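# Place the green cube in the tray beside two others

## Task

Set the green cube down lying flat on the floor of the tray, next to the blue cube and the pink cube. The tray must not be moved, and the blue and pink cubes must still lie flat in it. At the finish, neither hand may be in contact with any cube or with the tray.

## Robot and tools

Robot: two arms, left_arm (carries a left hand, stands on the +y side) and right_arm (carries a right hand). Calibrated base positions in the scene frame: left_arm (+0.033, +0.287, +0.001) m, right_arm (+0.014, -0.236, -0.003) m, each turned only slightly about z. A fixed post stands behind the arms. Loose objects may occasionally get a brief push from outside.

Frames. Scene frame: origin at table-top height, halfway between the nominal bases; +x points out over the table, +z up. Table and fixed cameras (cam_head_left, cam_head_right, cam_high, cam_low) use the scene frame. Reported hand poses, velocities, targets and wrist camera poses (cam_left_wrist, cam_right_wrist) use that arm's own base frame. Offsets you command are along the axes of the arm's current Hand target.

Hand point: a spot 0.05 m in front of the palm and 0.15 m out from the wrist face. Its +z runs along the straight fingers, +y points out of the palm, and +x crosses the palm away from the thumb on the right hand but toward the thumb on the left hand. Straight fingertips reach 0.06 to 0.07 m past the point along +z, with their centre lines 0.06 m toward -y. A rigid bracket on the little-finger side of the wrist sticks out up to 0.10 m across the palm and can strike objects.

A row is 28 numbers, each in [-1, 1], always for both arms: left_arm dx, dy, dz, rx, ry, rz, then the left hand's thumb_turn, thumb_bend, index, middle, ring, little, force_limit, speed; then the same 14 for right_arm. Pose numbers are offsets (not poses): 1.0 equals 0.6 m for dx/dy/dz or 180 degrees, and rx, ry, rz form one rotation vector. Finger numbers are targets: -1 open/straight, +1 closed/curled; thumb_turn +1 puts the thumb opposite the fingers. force_limit maps -1 to about 0 N and +1 to 10 N (15 N for the two thumb motors). speed rises from almost zero at -1 to full at +0.48 and stays full up to +1; use -0.94 or lower for a gentle grip. No number means 'unchanged': to keep a hand as it is, resend the last eight hand numbers you actually sent; if you have never sent any, send hand_measured plus hand_force_limit and hand_speed.

execute_actions(actions, cameras): actions is a list of actions; each action is up to 15 rows, one per 1/30 s step, and a short table repeats its final row until step 15. Inside one action every row is an offset from the Hand target as it was when the action began, so rows do not add up; separate actions and calls do add up. All-zero pose numbers ask for nothing new, though they re-request a Hand target the hand has not yet reached. cameras: list of names, ["all"], or []; images come only when asked or when actions is empty.

move(target, speed, blend, blocking, cameras): target is one 28-number row or a list of up to 15 such rows; every row's offsets count from the Hand targets at the move's start, not from the prior row. speed is path top speed in m/s (0.002 to 4.3, default 0.25; turns limited to twice that in rad/s), one value or one per target. blend in metres rounds corners of a list (0 = stop at each). Paths last at most 10 s and do not avoid obstacles or the other arm; faster moves stray and hit harder. blocking=false returns after about 0.5 s while the move continues. The result adds a 'move:' line (done, off_target, moving, held, fault; limits=paced means the pose was clipped, limits=held means steps were withheld).

wait(seconds): 0 to 3600, sends nothing new; a running move continues. stop(): brakes a running move. zoom_image(camera, region): region [x0, y0, x1, y1] in pixels of that camera's latest image, each side at most 504. show_instructions(): shows reference pages. finished_scene(scene=1): ends the scene, irreversibly.

Results: end_effector_position (m) and end_effector_quat_wxyz in the arm's base frame; Hand target is the last commanded pose after clipping, the base for the next offsets. hand_measured, hand_stopped_by (moving, target, force, stalled, fault) and hand_load_n list six values in motor order; positive load means the finger is being pushed open, and a load dropping near 0 signals a lost grip. Joint torques, temperatures and velocities are also reported. Images: 896x504 each.

Behaviour to expect: the hand often rests 1 to 3 cm (sometimes 5 cm) off, mostly low; send the remaining distance as a further offset. Orientation commands are clipped to 40 degrees from the current orientation per step. A blocked arm keeps pressing; release by commanding back past the hand point. A closing finger locks at force_limit or its target; to squeeze harder, raise force_limit and send a more closed target. Thumb plus fingers grip objects roughly 0.035 to 0.065 m thick.

Avoid: dropping or releasing moving cubes, fast impacts, hard pushes, high finger forces, knocking the tray, anything leaving the table, and the two arms or hands touching each other. Motors heat when holding or stretching; at 85 °C a MOTOR HOT line appears, at 100 °C the arm goes limp for 30 to 60 s.

Each tool is called after ">>>" as name([rows], argument=value, ...), one row to a line, values as JSON.

Reference images:

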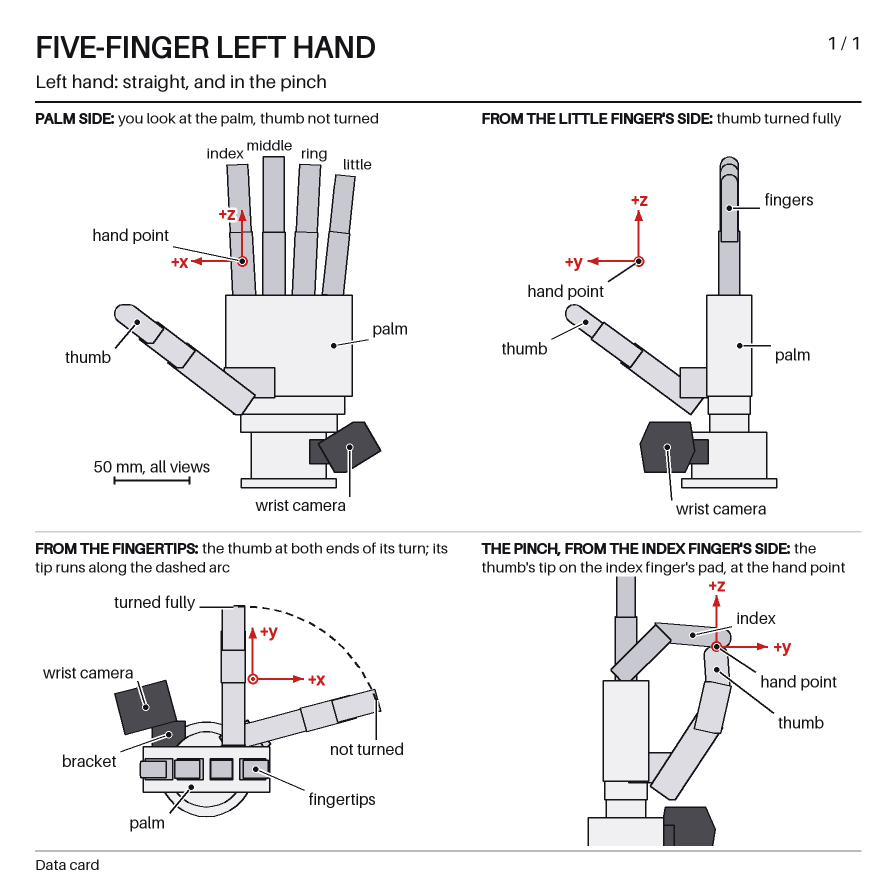

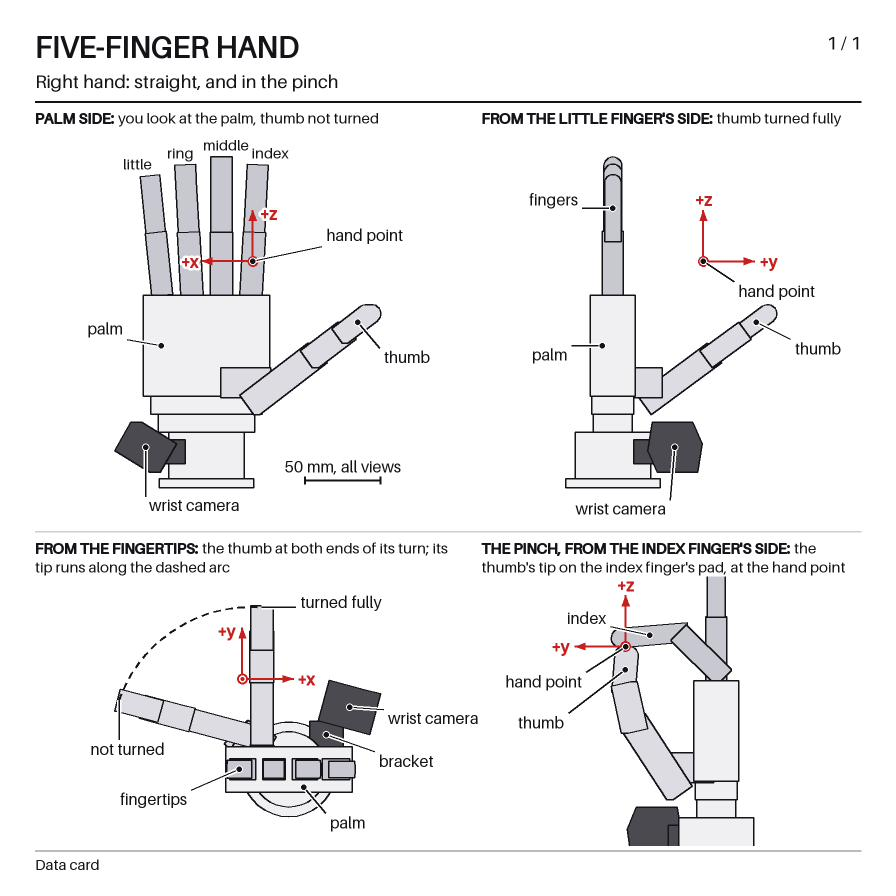

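## Session

>>> execute_actions(actions=[])

Scene clock: 0.00 s.
left_arm: end_effector_position=(+0.7780, -0.3347, +0.2613) hand_measured=(-1.000, -1.000, -1.000, -1.000, -1.000, -1.000) hand_load_n=(+0.0, +0.0, +0.0, +0.0, +0.0, +0.0) hand_stopped_by=(target, target, target, target, target, target) hand_force_limit=0.00 hand_speed=-0.80 end_effector_quat_wxyz=(+0.671, +0.021, +0.732, +0.120) | right_arm: end_effector_position=(+0.7908, -0.2529, +0.2799) hand_measured=(-1.000, -1.000, -1.000, -1.000, -1.000, -1.000) hand_load_n=(+0.0, +0.0, +0.0, +0.0, +0.0, +0.0) hand_stopped_by=(target, target, target, target, target, target) hand_force_limit=0.00 hand_speed=-0.80 end_effector_quat_wxyz=(+0.300, +0.873, +0.043, +0.382)
Joint positions: left_arm=[-0.621 2.175 1.902 0.174 -0.766 1.708] | right_arm=[-0.143 2.037 1.966 -0.54 0.398 -2.021]
Joint velocities: within noise
Joint torques (N m): no reading
Motor temperatures (°C): left_arm=[25 24 24 25 26 23] | right_arm=[24 25 26 25 23 25]
Heat: left arm: hottest wrist yaw 26 °C; right arm: hottest elbow 26 °C.
Hand target: left_arm +0.7812, -0.3293, +0.3041; +0.693, -0.001, +0.713, +0.110 | right_arm +0.7980, -0.2491, +0.2968; +0.305, +0.865, +0.042, +0.397

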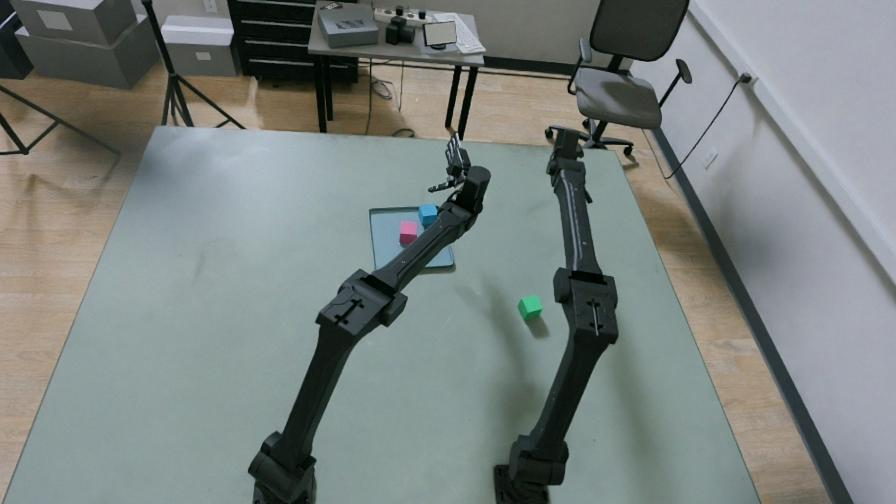

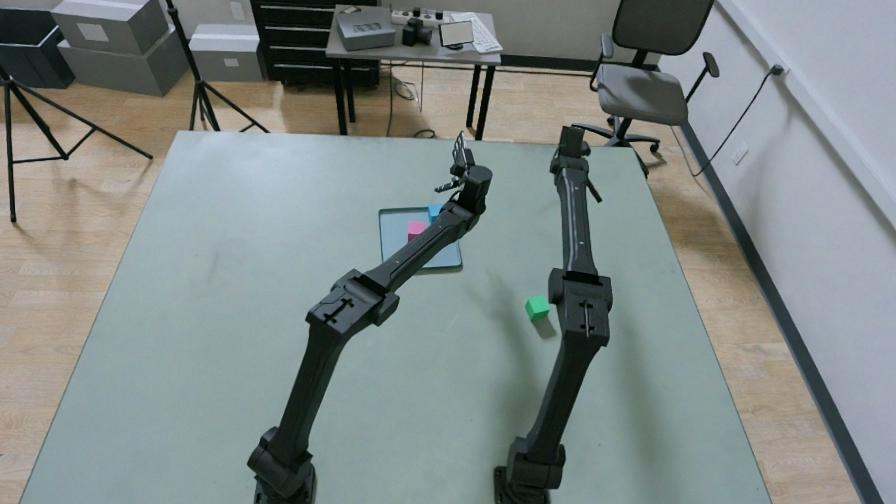

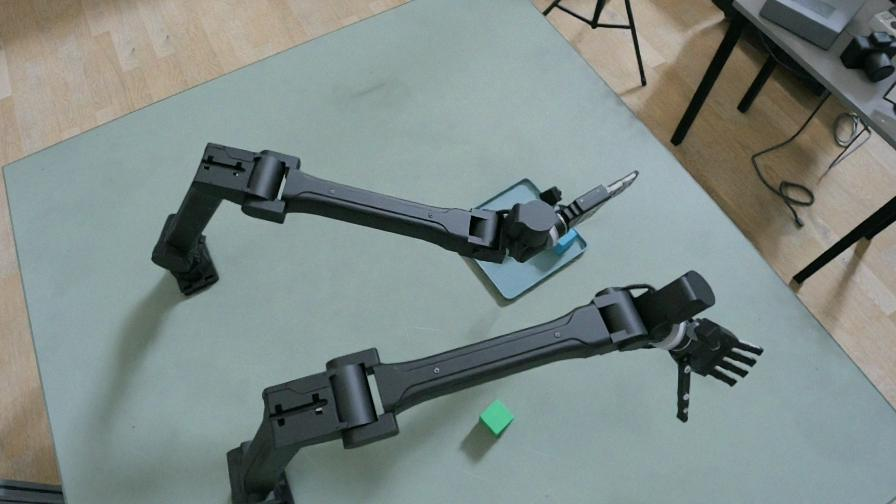

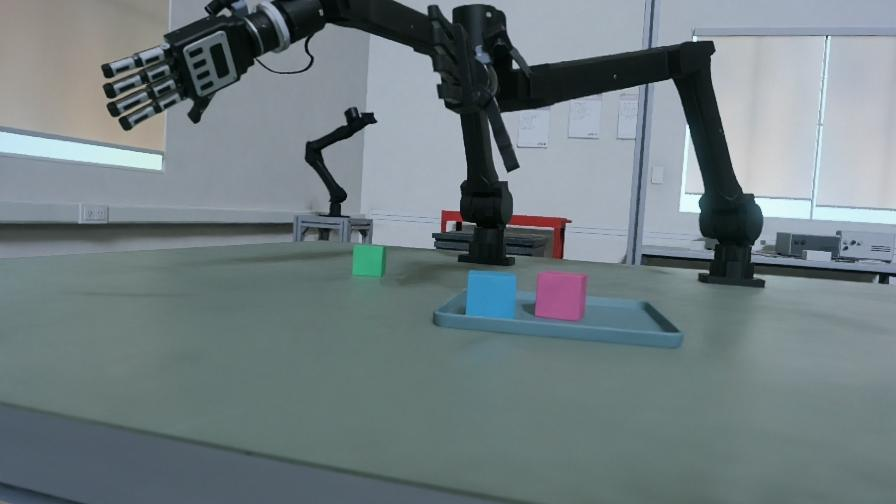

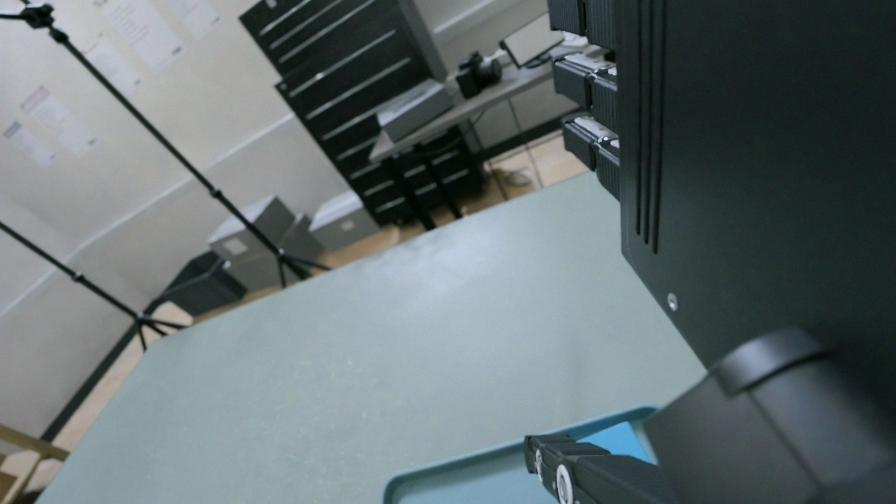

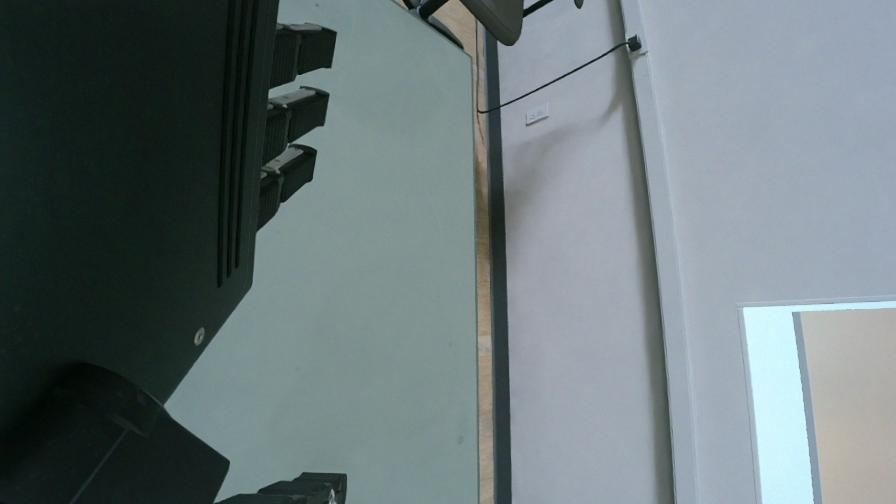

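>>> zoom_image(camera="cam_high", region=[430, 150, 630, 310])

>>> zoom_image(camera="cam_high", region=[440, 370, 560, 470])

>>> zoom_image(camera="cam_head_left", region=[350, 190, 570, 340])

>>> zoom_image(camera="cam_low", region=[340, 220, 700, 370])

Scaled by 2.520 from the camera's image (finer frame: 1280x720).

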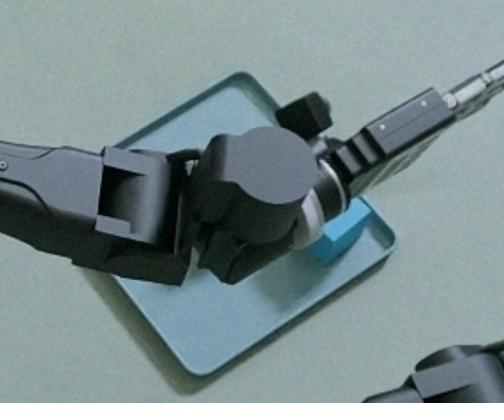

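Scaled by 4.200 from the camera's image (finer frame: 1280x720).

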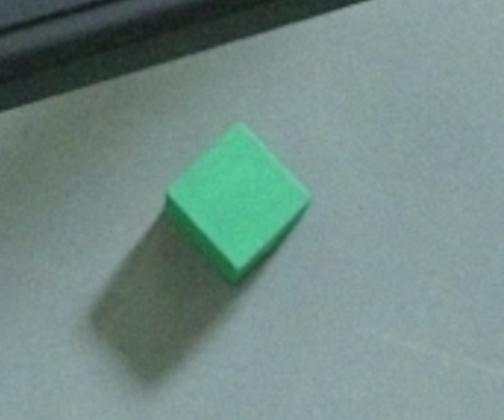

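Scaled by 2.291 from the camera's image (finer frame: 1280x720).

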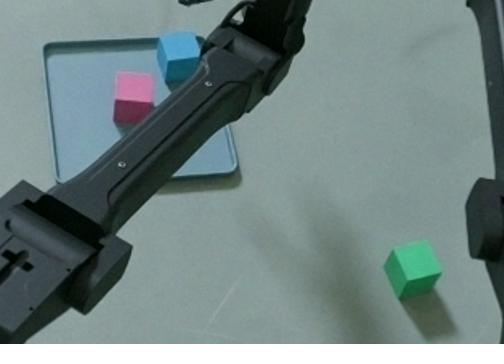

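Scaled by 1.400 from the camera's image (finer frame: 1280x720).

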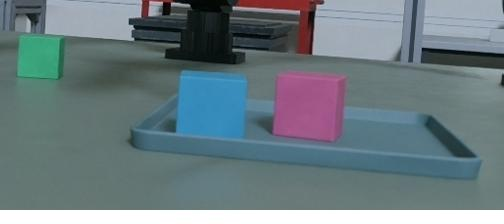

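>>> move(target=[0.1246,0.814,0.2128,-0.192,0.0302,-0.0032,-1,-1,-1,-1,-1,-1,0.0,-0.8,-0.3997,-0.2292,-0.463,0.239,-0.1245,0.5437,1,-1,-0.6,-0.6,-1,-1,0.0,0.0], speed=0.25, cameras=["all"])

Scene clock: 139.80 s.
left_arm: end_effector_position=(+0.8181, +0.1820, +0.2651) hand_measured=(-1.000, -1.000, -1.000, -1.000, -1.000, -1.000) hand_load_n=(+0.0, +0.0, +0.0, +0.0, +0.0, +0.0) hand_stopped_by=(target, target, target, target, target, target) hand_force_limit=0.00 hand_speed=-0.80 end_effector_quat_wxyz=(+0.606, -0.206, +0.699, +0.319) | right_arm: end_effector_position=(+0.4558, -0.0726, +0.1894) hand_measured=(+1.000, -1.000, -0.600, -0.600, -1.000, -1.000) hand_load_n=(+0.0, +0.0, +0.0, +0.0, -0.5, +0.0) hand_stopped_by=(target, target, target, target, target, target) hand_force_limit=0.00 hand_speed=0.00 end_effector_quat_wxyz=(-0.375, +0.704, -0.534, +0.279)
Joint positions: left_arm=[0.002 2.148 1.859 0.202 -0.768 1.708] | right_arm=[-0.382 1.201 0.905 -0.417 -0.535 -0.406]
Joint torques (N m): left_arm=[-0.79 -26.7 14.17 0.55 0.08 0.02] | right_arm=[-1.03 -6.59 8.36 2.5 -0.5 0.07]
Motor temperatures (°C): left_arm=[25 30 33 26 26 23] | right_arm=[24 30 37 26 23 25]
Heat: left arm: hottest elbow 33 °C; right arm: hottest elbow 37 °C.
Hand target: left_arm +0.8295, +0.1787, +0.3044; +0.628, -0.215, +0.679, +0.313 | right_arm +0.4601, -0.0760, +0.1997; -0.385, +0.696, -0.531, +0.295
Off the commanded pose: left_arm 0.041 m, 4 deg | right_arm 0.012 m, 2 deg.
move: off_target (left_arm, right_arm)
cam_left_wrist: T_world_to_cam=[[0.59191, -0.67065, -0.44707, -0.24563], [-0.69822, -0.14956, -0.70008, 0.77499], [0.40264, 0.72654, -0.55679, -0.20507]] pos_world=[0.76908, 0.10017, 0.31856]
cam_right_wrist: T_world_to_cam=[[-0.46747, -0.42625, -0.77446, 0.32562], [-0.74136, 0.66623, 0.0808, 0.37483], [0.48152, 0.61192, -0.62745, 0.05473]] pos_world=[0.40374, -0.14441, 0.25624]

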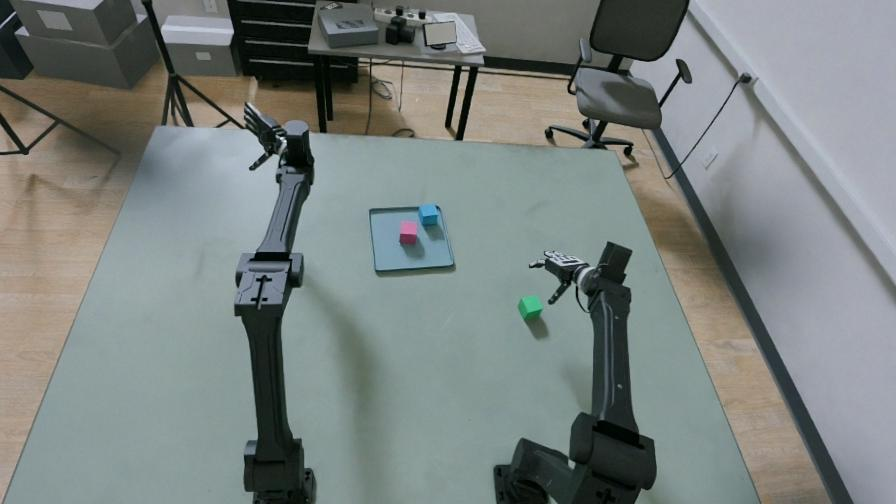

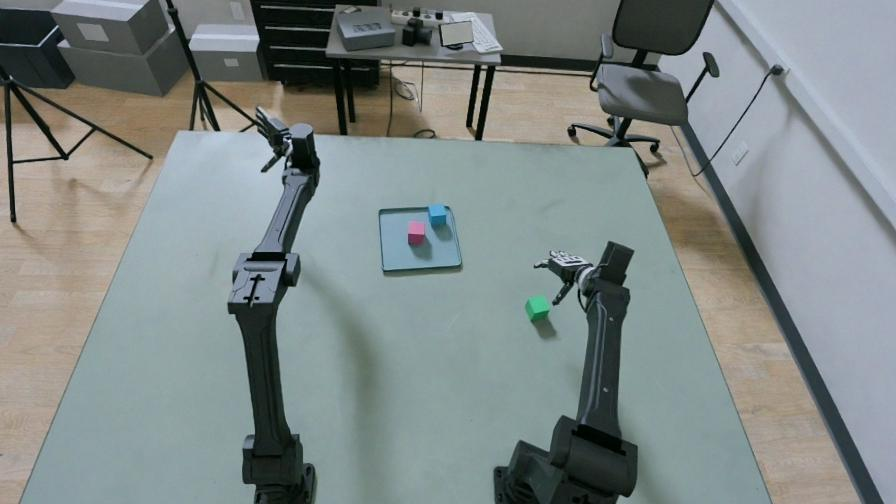

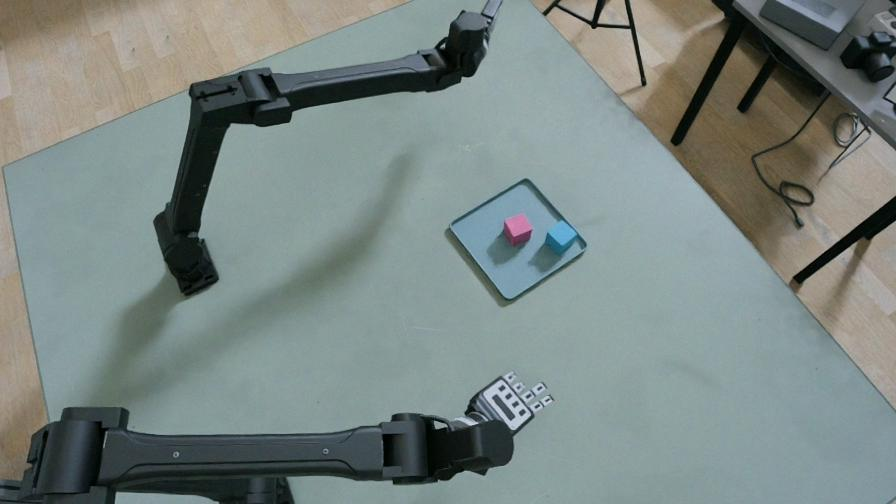

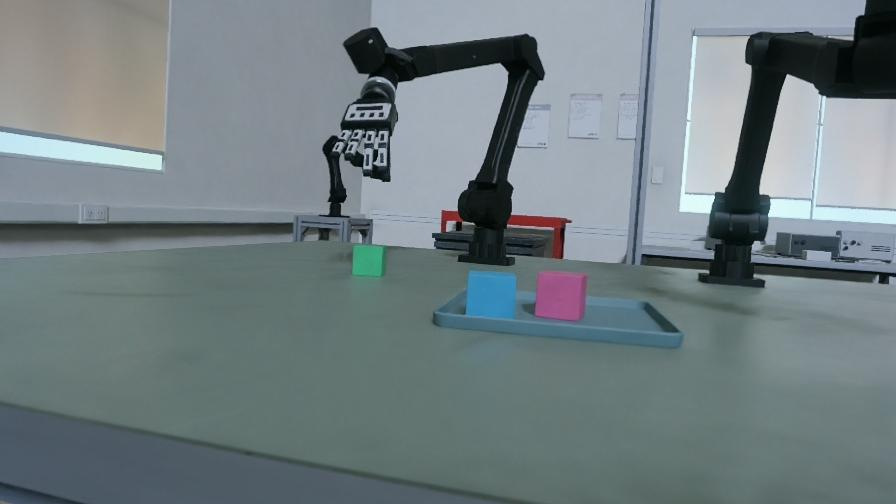

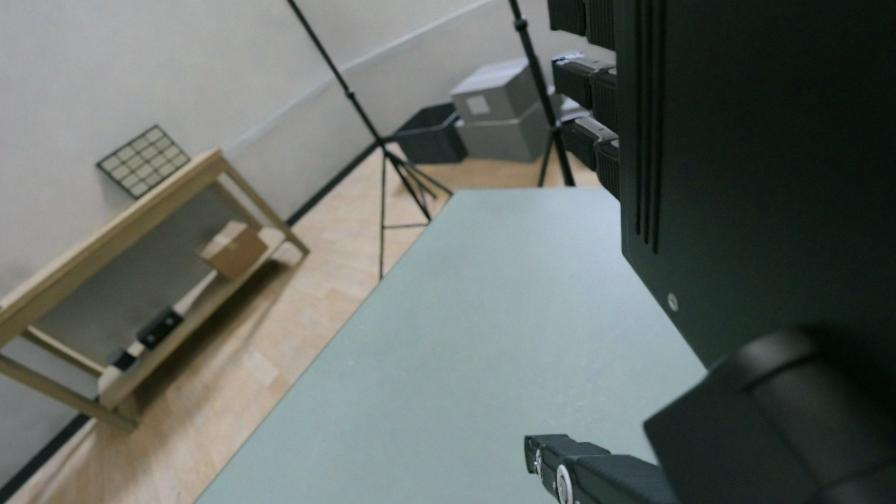

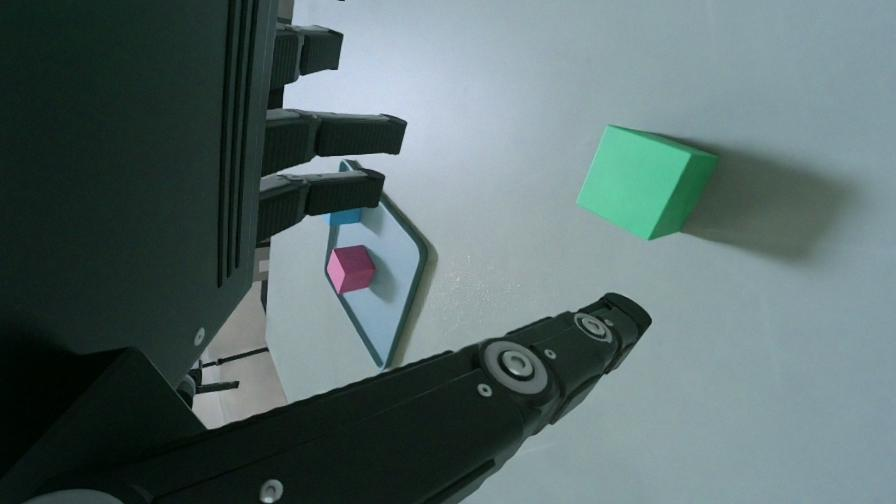

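>>> zoom_image(camera="cam_head_left", region=[490, 220, 650, 340])

>>> zoom_image(camera="cam_head_right", region=[490, 220, 650, 340])

>>> zoom_image(camera="cam_high", region=[440, 170, 600, 310])

>>> zoom_image(camera="cam_head_right", region=[370, 190, 480, 290])

>>> zoom_image(camera="cam_head_left", region=[360, 190, 470, 290])

Scaled by 3.150 from the camera's image (finer frame: 1280x720).

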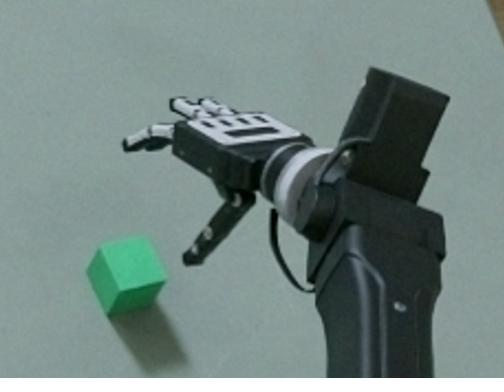

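Scaled by 3.150 from the camera's image (finer frame: 1280x720).

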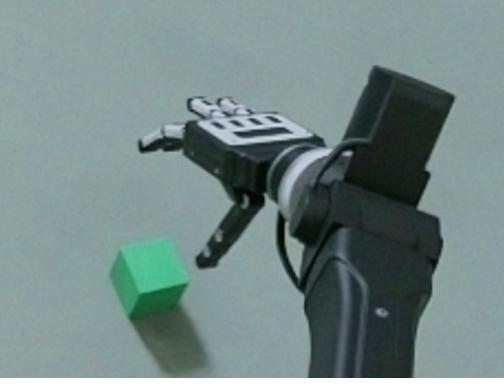

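Scaled by 3.150 from the camera's image (finer frame: 1280x720).

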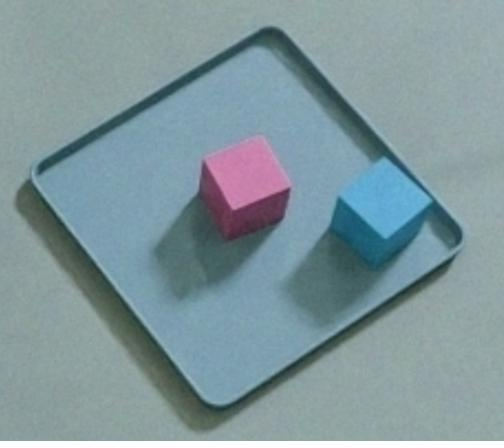

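Scaled by 4.582 from the camera's image (finer frame: 1280x720).

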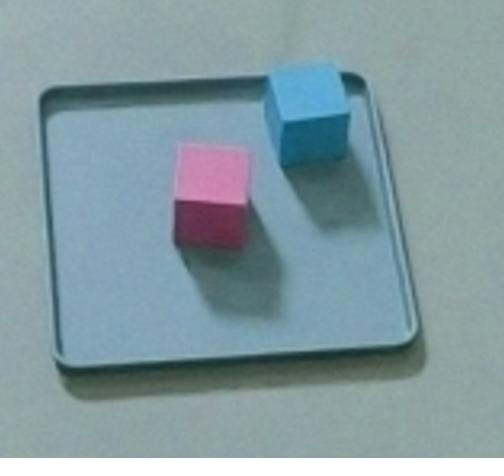

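Scaled by 4.582 from the camera's image (finer frame: 1280x720).

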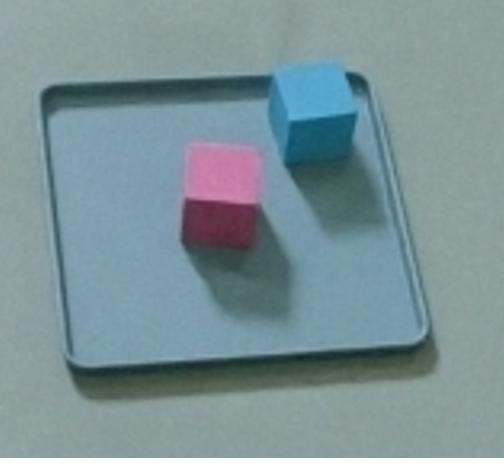

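>>> zoom_image(camera="cam_right_wrist", region=[260, 90, 740, 370])

Scaled by 1.050 from the camera's image (finer frame: 1280x720).

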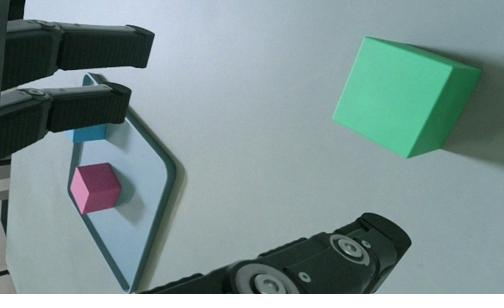

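>>> zoom_image(camera="cam_low", region=[310, 70, 450, 290])

Scaled by 2.291 from the camera's image (finer frame: 1280x720).

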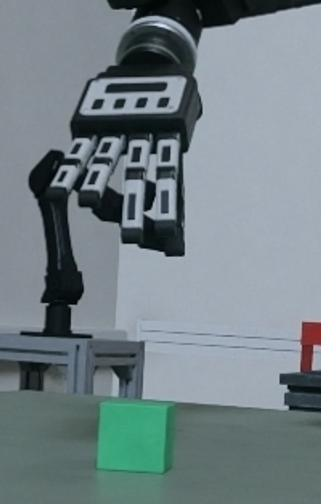

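>>> move(target=[0,0,0,0,0,0,-1,-1,-1,-1,-1,-1,0.0,-0.8,0.018,0.1252,0.0982,0.011,-0.0109,-0.0068,1,-1,-0.6,-0.6,-1,-1,0.0,0.0], speed=0.12, cameras=["all"])

>>> zoom_image(camera="cam_right_wrist", region=[260, 90, 740, 370])

>>> zoom_image(camera="cam_head_left", region=[490, 240, 610, 340])

>>> zoom_image(camera="cam_low", region=[310, 170, 450, 290])

Scene clock: 237.00 s.
left_arm: end_effector_position=(+0.8181, +0.1820, +0.2651) hand_measured=(-1.000, -1.000, -1.000, -1.000, -1.000, -1.000) hand_load_n=(+0.0, +0.0, +0.0, +0.0, +0.0, +0.0) hand_stopped_by=(target, target, target, target, target, target) hand_force_limit=0.00 hand_speed=-0.80 end_effector_quat_wxyz=(+0.606, -0.206, +0.699, +0.319) | right_arm: end_effector_position=(+0.4685, -0.0721, +0.1016) hand_measured=(+1.000, -1.000, -0.600, -0.600, -1.000, -1.000) hand_load_n=(+0.0, +0.0, +0.0, -0.5, +0.0, +0.0) hand_stopped_by=(target, target, target, target, target, target) hand_force_limit=0.00 hand_speed=0.00 end_effector_quat_wxyz=(-0.401, +0.703, -0.517, +0.279)
Joint positions: left_arm=[0.002 2.148 1.859 0.202 -0.768 1.708] | right_arm=[-0.393 1.356 0.76 -0.09 -0.598 -0.406]
Joint torques (N m): left_arm=[-1.44 -25.76 14.11 1.01 0.13 -0.04] | right_arm=[-0.97 -6.3 7.47 2.54 -0.55 -0.1]
Motor temperatures (°C): left_arm=[25 31 41 25 26 23] | right_arm=[23 27 34 26 23 25]
Heat: left arm: hottest elbow 41 °C; right arm: hottest elbow 34 °C.
Hand target: left_arm +0.8295, +0.1787, +0.3044; +0.628, -0.215, +0.679, +0.313 | right_arm +0.4727, -0.0839, +0.1048; -0.402, +0.699, -0.511, +0.296
Off the commanded pose: left_arm 0.041 m, 4 deg | right_arm 0.013 m, 2 deg.
move: off_target (right_arm)
cam_left_wrist: T_world_to_cam=[[0.59191, -0.67065, -0.44707, -0.24563], [-0.69822, -0.14956, -0.70008, 0.77499], [0.40264, 0.72654, -0.55679, -0.20507]] pos_world=[0.76908, 0.10017, 0.31856]
cam_right_wrist: T_world_to_cam=[[-0.41938, -0.42147, -0.80404, 0.24467], [-0.76874, 0.63597, 0.0676, 0.40308], [0.48286, 0.64645, -0.59072, -0.00859]] pos_world=[0.41663, -0.14768, 0.1644]

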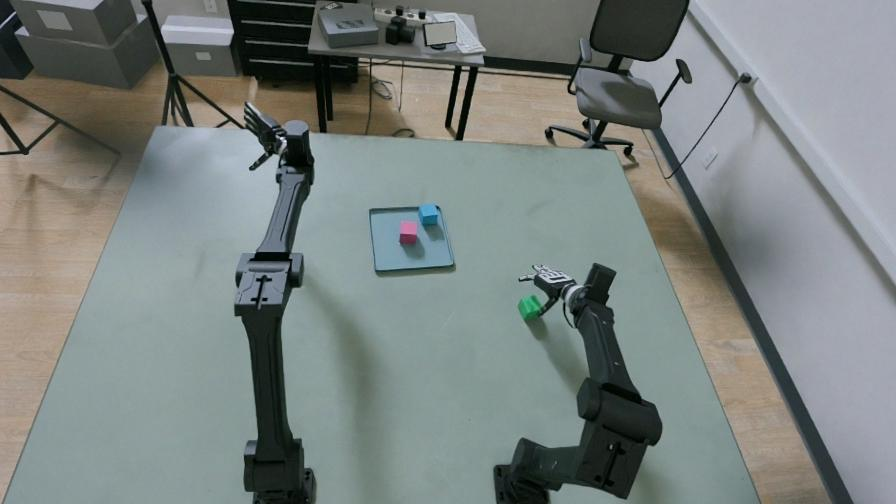

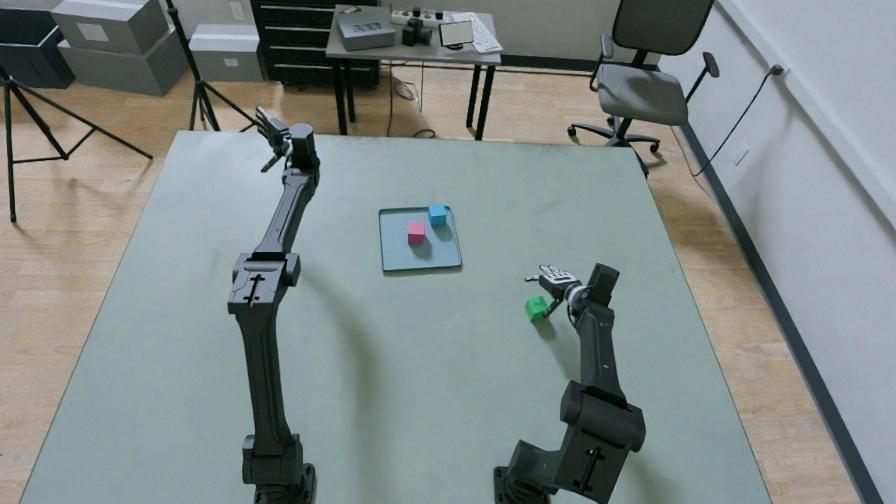

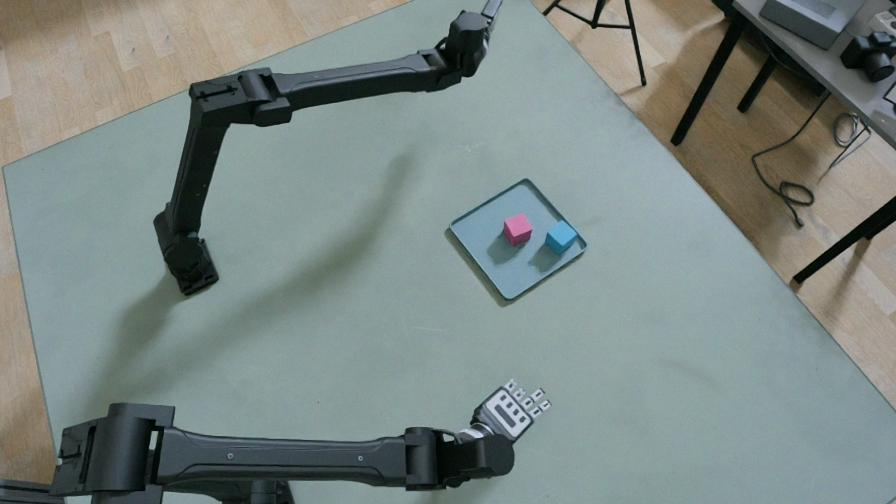

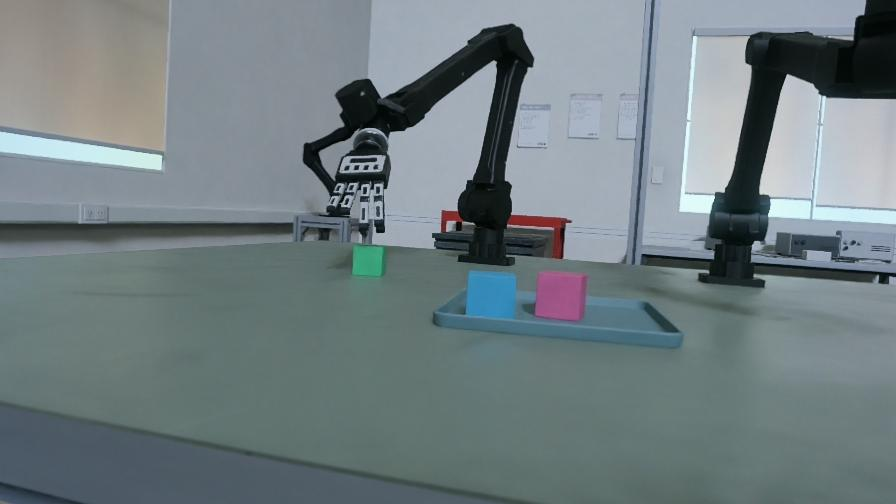

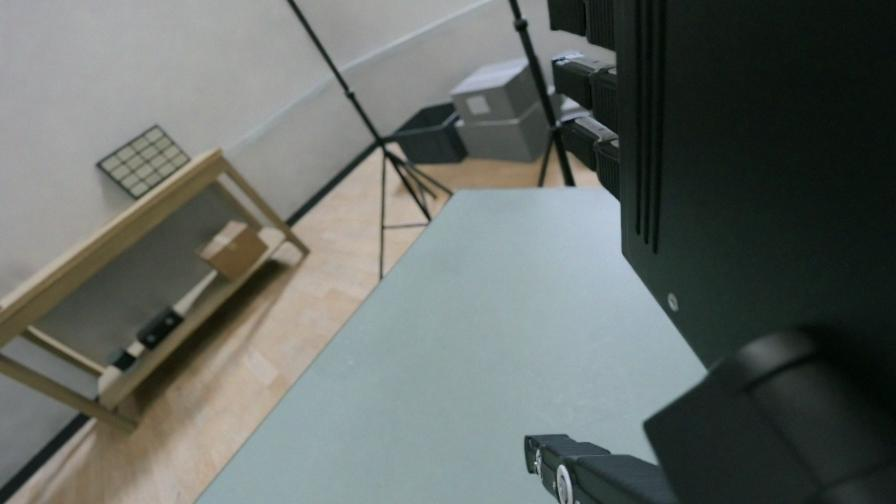

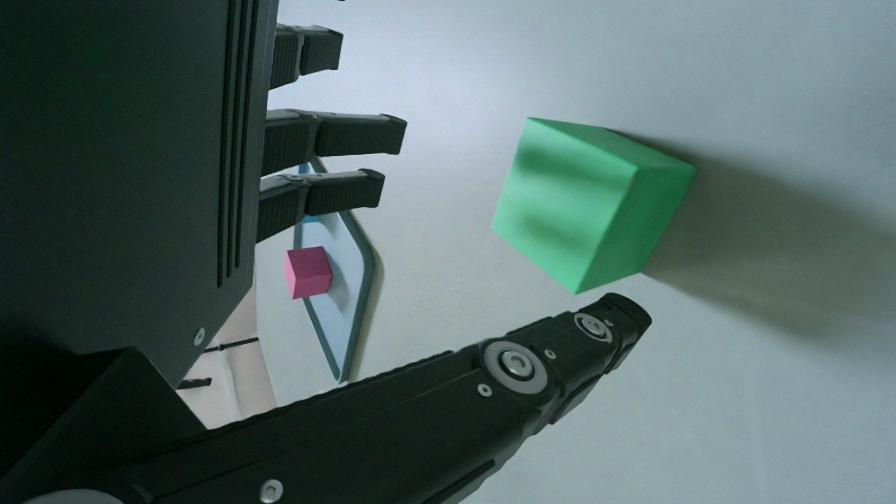

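Scaled by 1.050 from the camera's image (finer frame: 1280x720).

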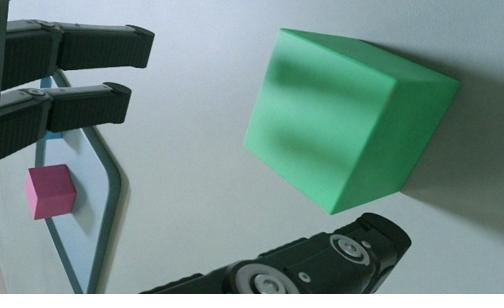

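Scaled by 4.200 from the camera's image (finer frame: 1280x720).

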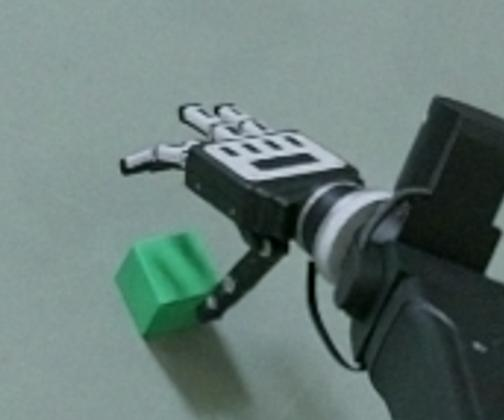

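Scaled by 3.600 from the camera's image (finer frame: 1280x720).

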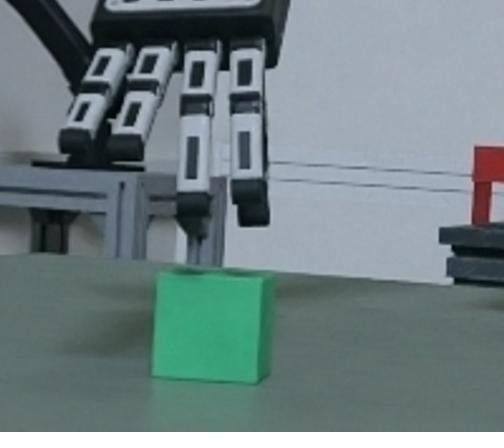

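>>> move(target=[0,0,0,0,0,0,-1,-1,-1,-1,-1,-1,0.0,-0.8,0.013,0.0865,0.0485,0,0,0,1,-1,-0.6,-0.6,-1,-1,0.0,0.0], speed=0.06, cameras=["cam_head_left","cam_low","cam_right_wrist"])

>>> zoom_image(camera="cam_head_left", region=[490, 240, 610, 340])

>>> zoom_image(camera="cam_low", region=[310, 170, 450, 290])

Scene clock: 272.47 s.
left_arm: end_effector_position=(+0.8181, +0.1820, +0.2651) hand_measured=(-1.000, -1.000, -1.000, -1.000, -1.000, -1.000) hand_load_n=(+0.0, +0.0, +0.0, +0.0, +0.0, +0.0) hand_stopped_by=(target, target, target, target, target, target) hand_force_limit=0.00 hand_speed=-0.80 end_effector_quat_wxyz=(+0.606, -0.206, +0.699, +0.319) | right_arm: end_effector_position=(+0.4713, -0.0794, +0.0444) hand_measured=(+1.000, -1.000, -0.600, -0.600, -1.000, -1.000) hand_load_n=(+0.0, +0.0, +0.0, +0.0, +0.0, +0.0) hand_stopped_by=(target, target, target, target, target, target) hand_force_limit=0.00 hand_speed=0.00 end_effector_quat_wxyz=(-0.402, +0.702, -0.517, +0.280)
Joint positions: left_arm=[0.002 2.148 1.859 0.202 -0.768 1.708] | right_arm=[-0.408 1.489 0.704 0.097 -0.61 -0.413]
Joint torques (N m): left_arm=[-1.2 -26.17 14.28 0.5 0.05 -0.07] | right_arm=[-1.08 -6.83 6.42 2.54 -0.56 -0.11]
Heat: left arm: hottest elbow 42 °C; right arm: hottest elbow 33 °C.
Hand target: left_arm +0.8295, +0.1787, +0.3044; +0.628, -0.215, +0.679, +0.313 | right_arm +0.4743, -0.0917, +0.0453; -0.402, +0.699, -0.511, +0.296
Off the commanded pose: left_arm 0.041 m, 4 deg | right_arm 0.013 m, 2 deg.
move: off_target (right_arm)
cam_right_wrist: T_world_to_cam=[[-0.41833, -0.41897, -0.8059, 0.19656], [-0.76774, 0.63722, 0.06724, 0.41321], [0.48536, 0.64685, -0.58822, -0.04031]] pos_world=[0.41903, -0.15488, 0.10691]

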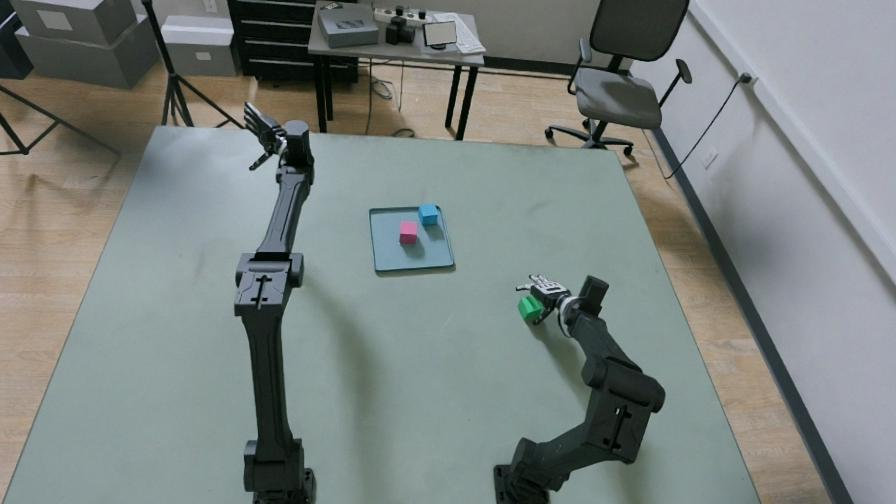

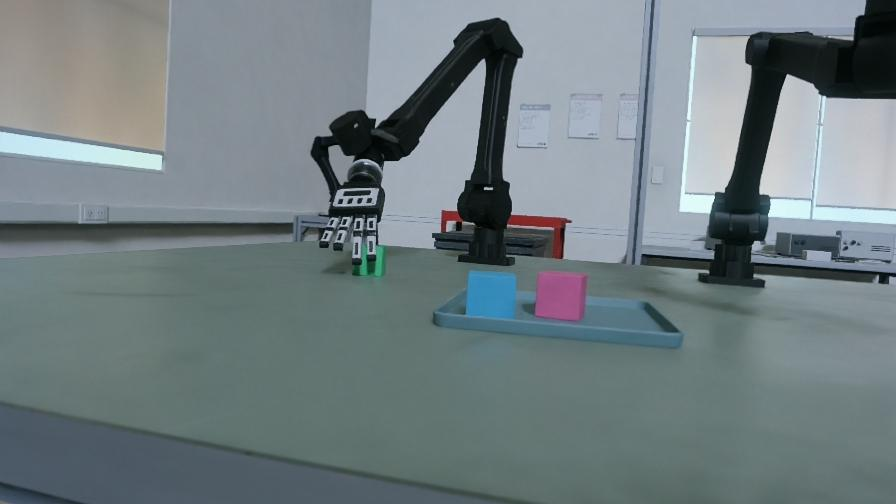

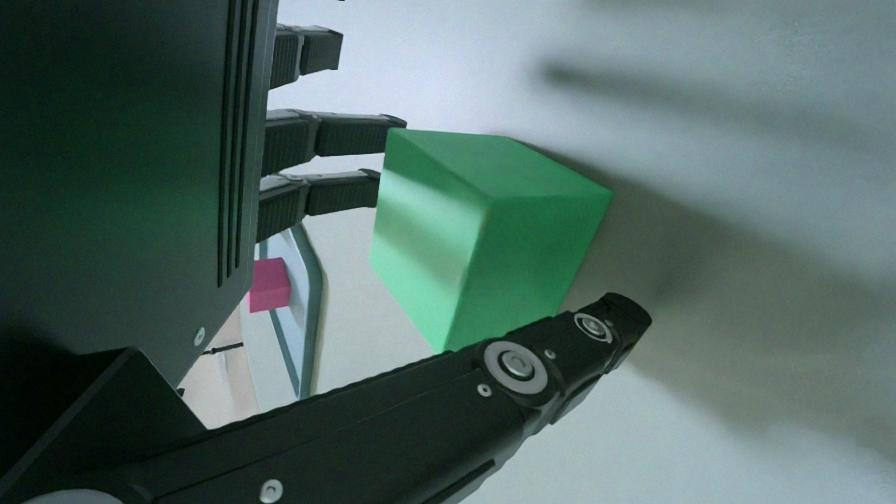

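Scaled by 4.200 from the camera's image (finer frame: 1280x720).

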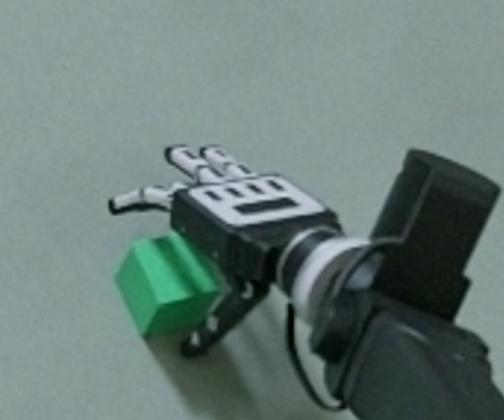

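Scaled by 3.600 from the camera's image (finer frame: 1280x720).

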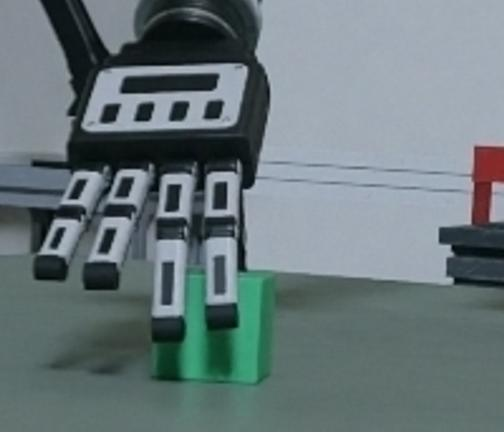

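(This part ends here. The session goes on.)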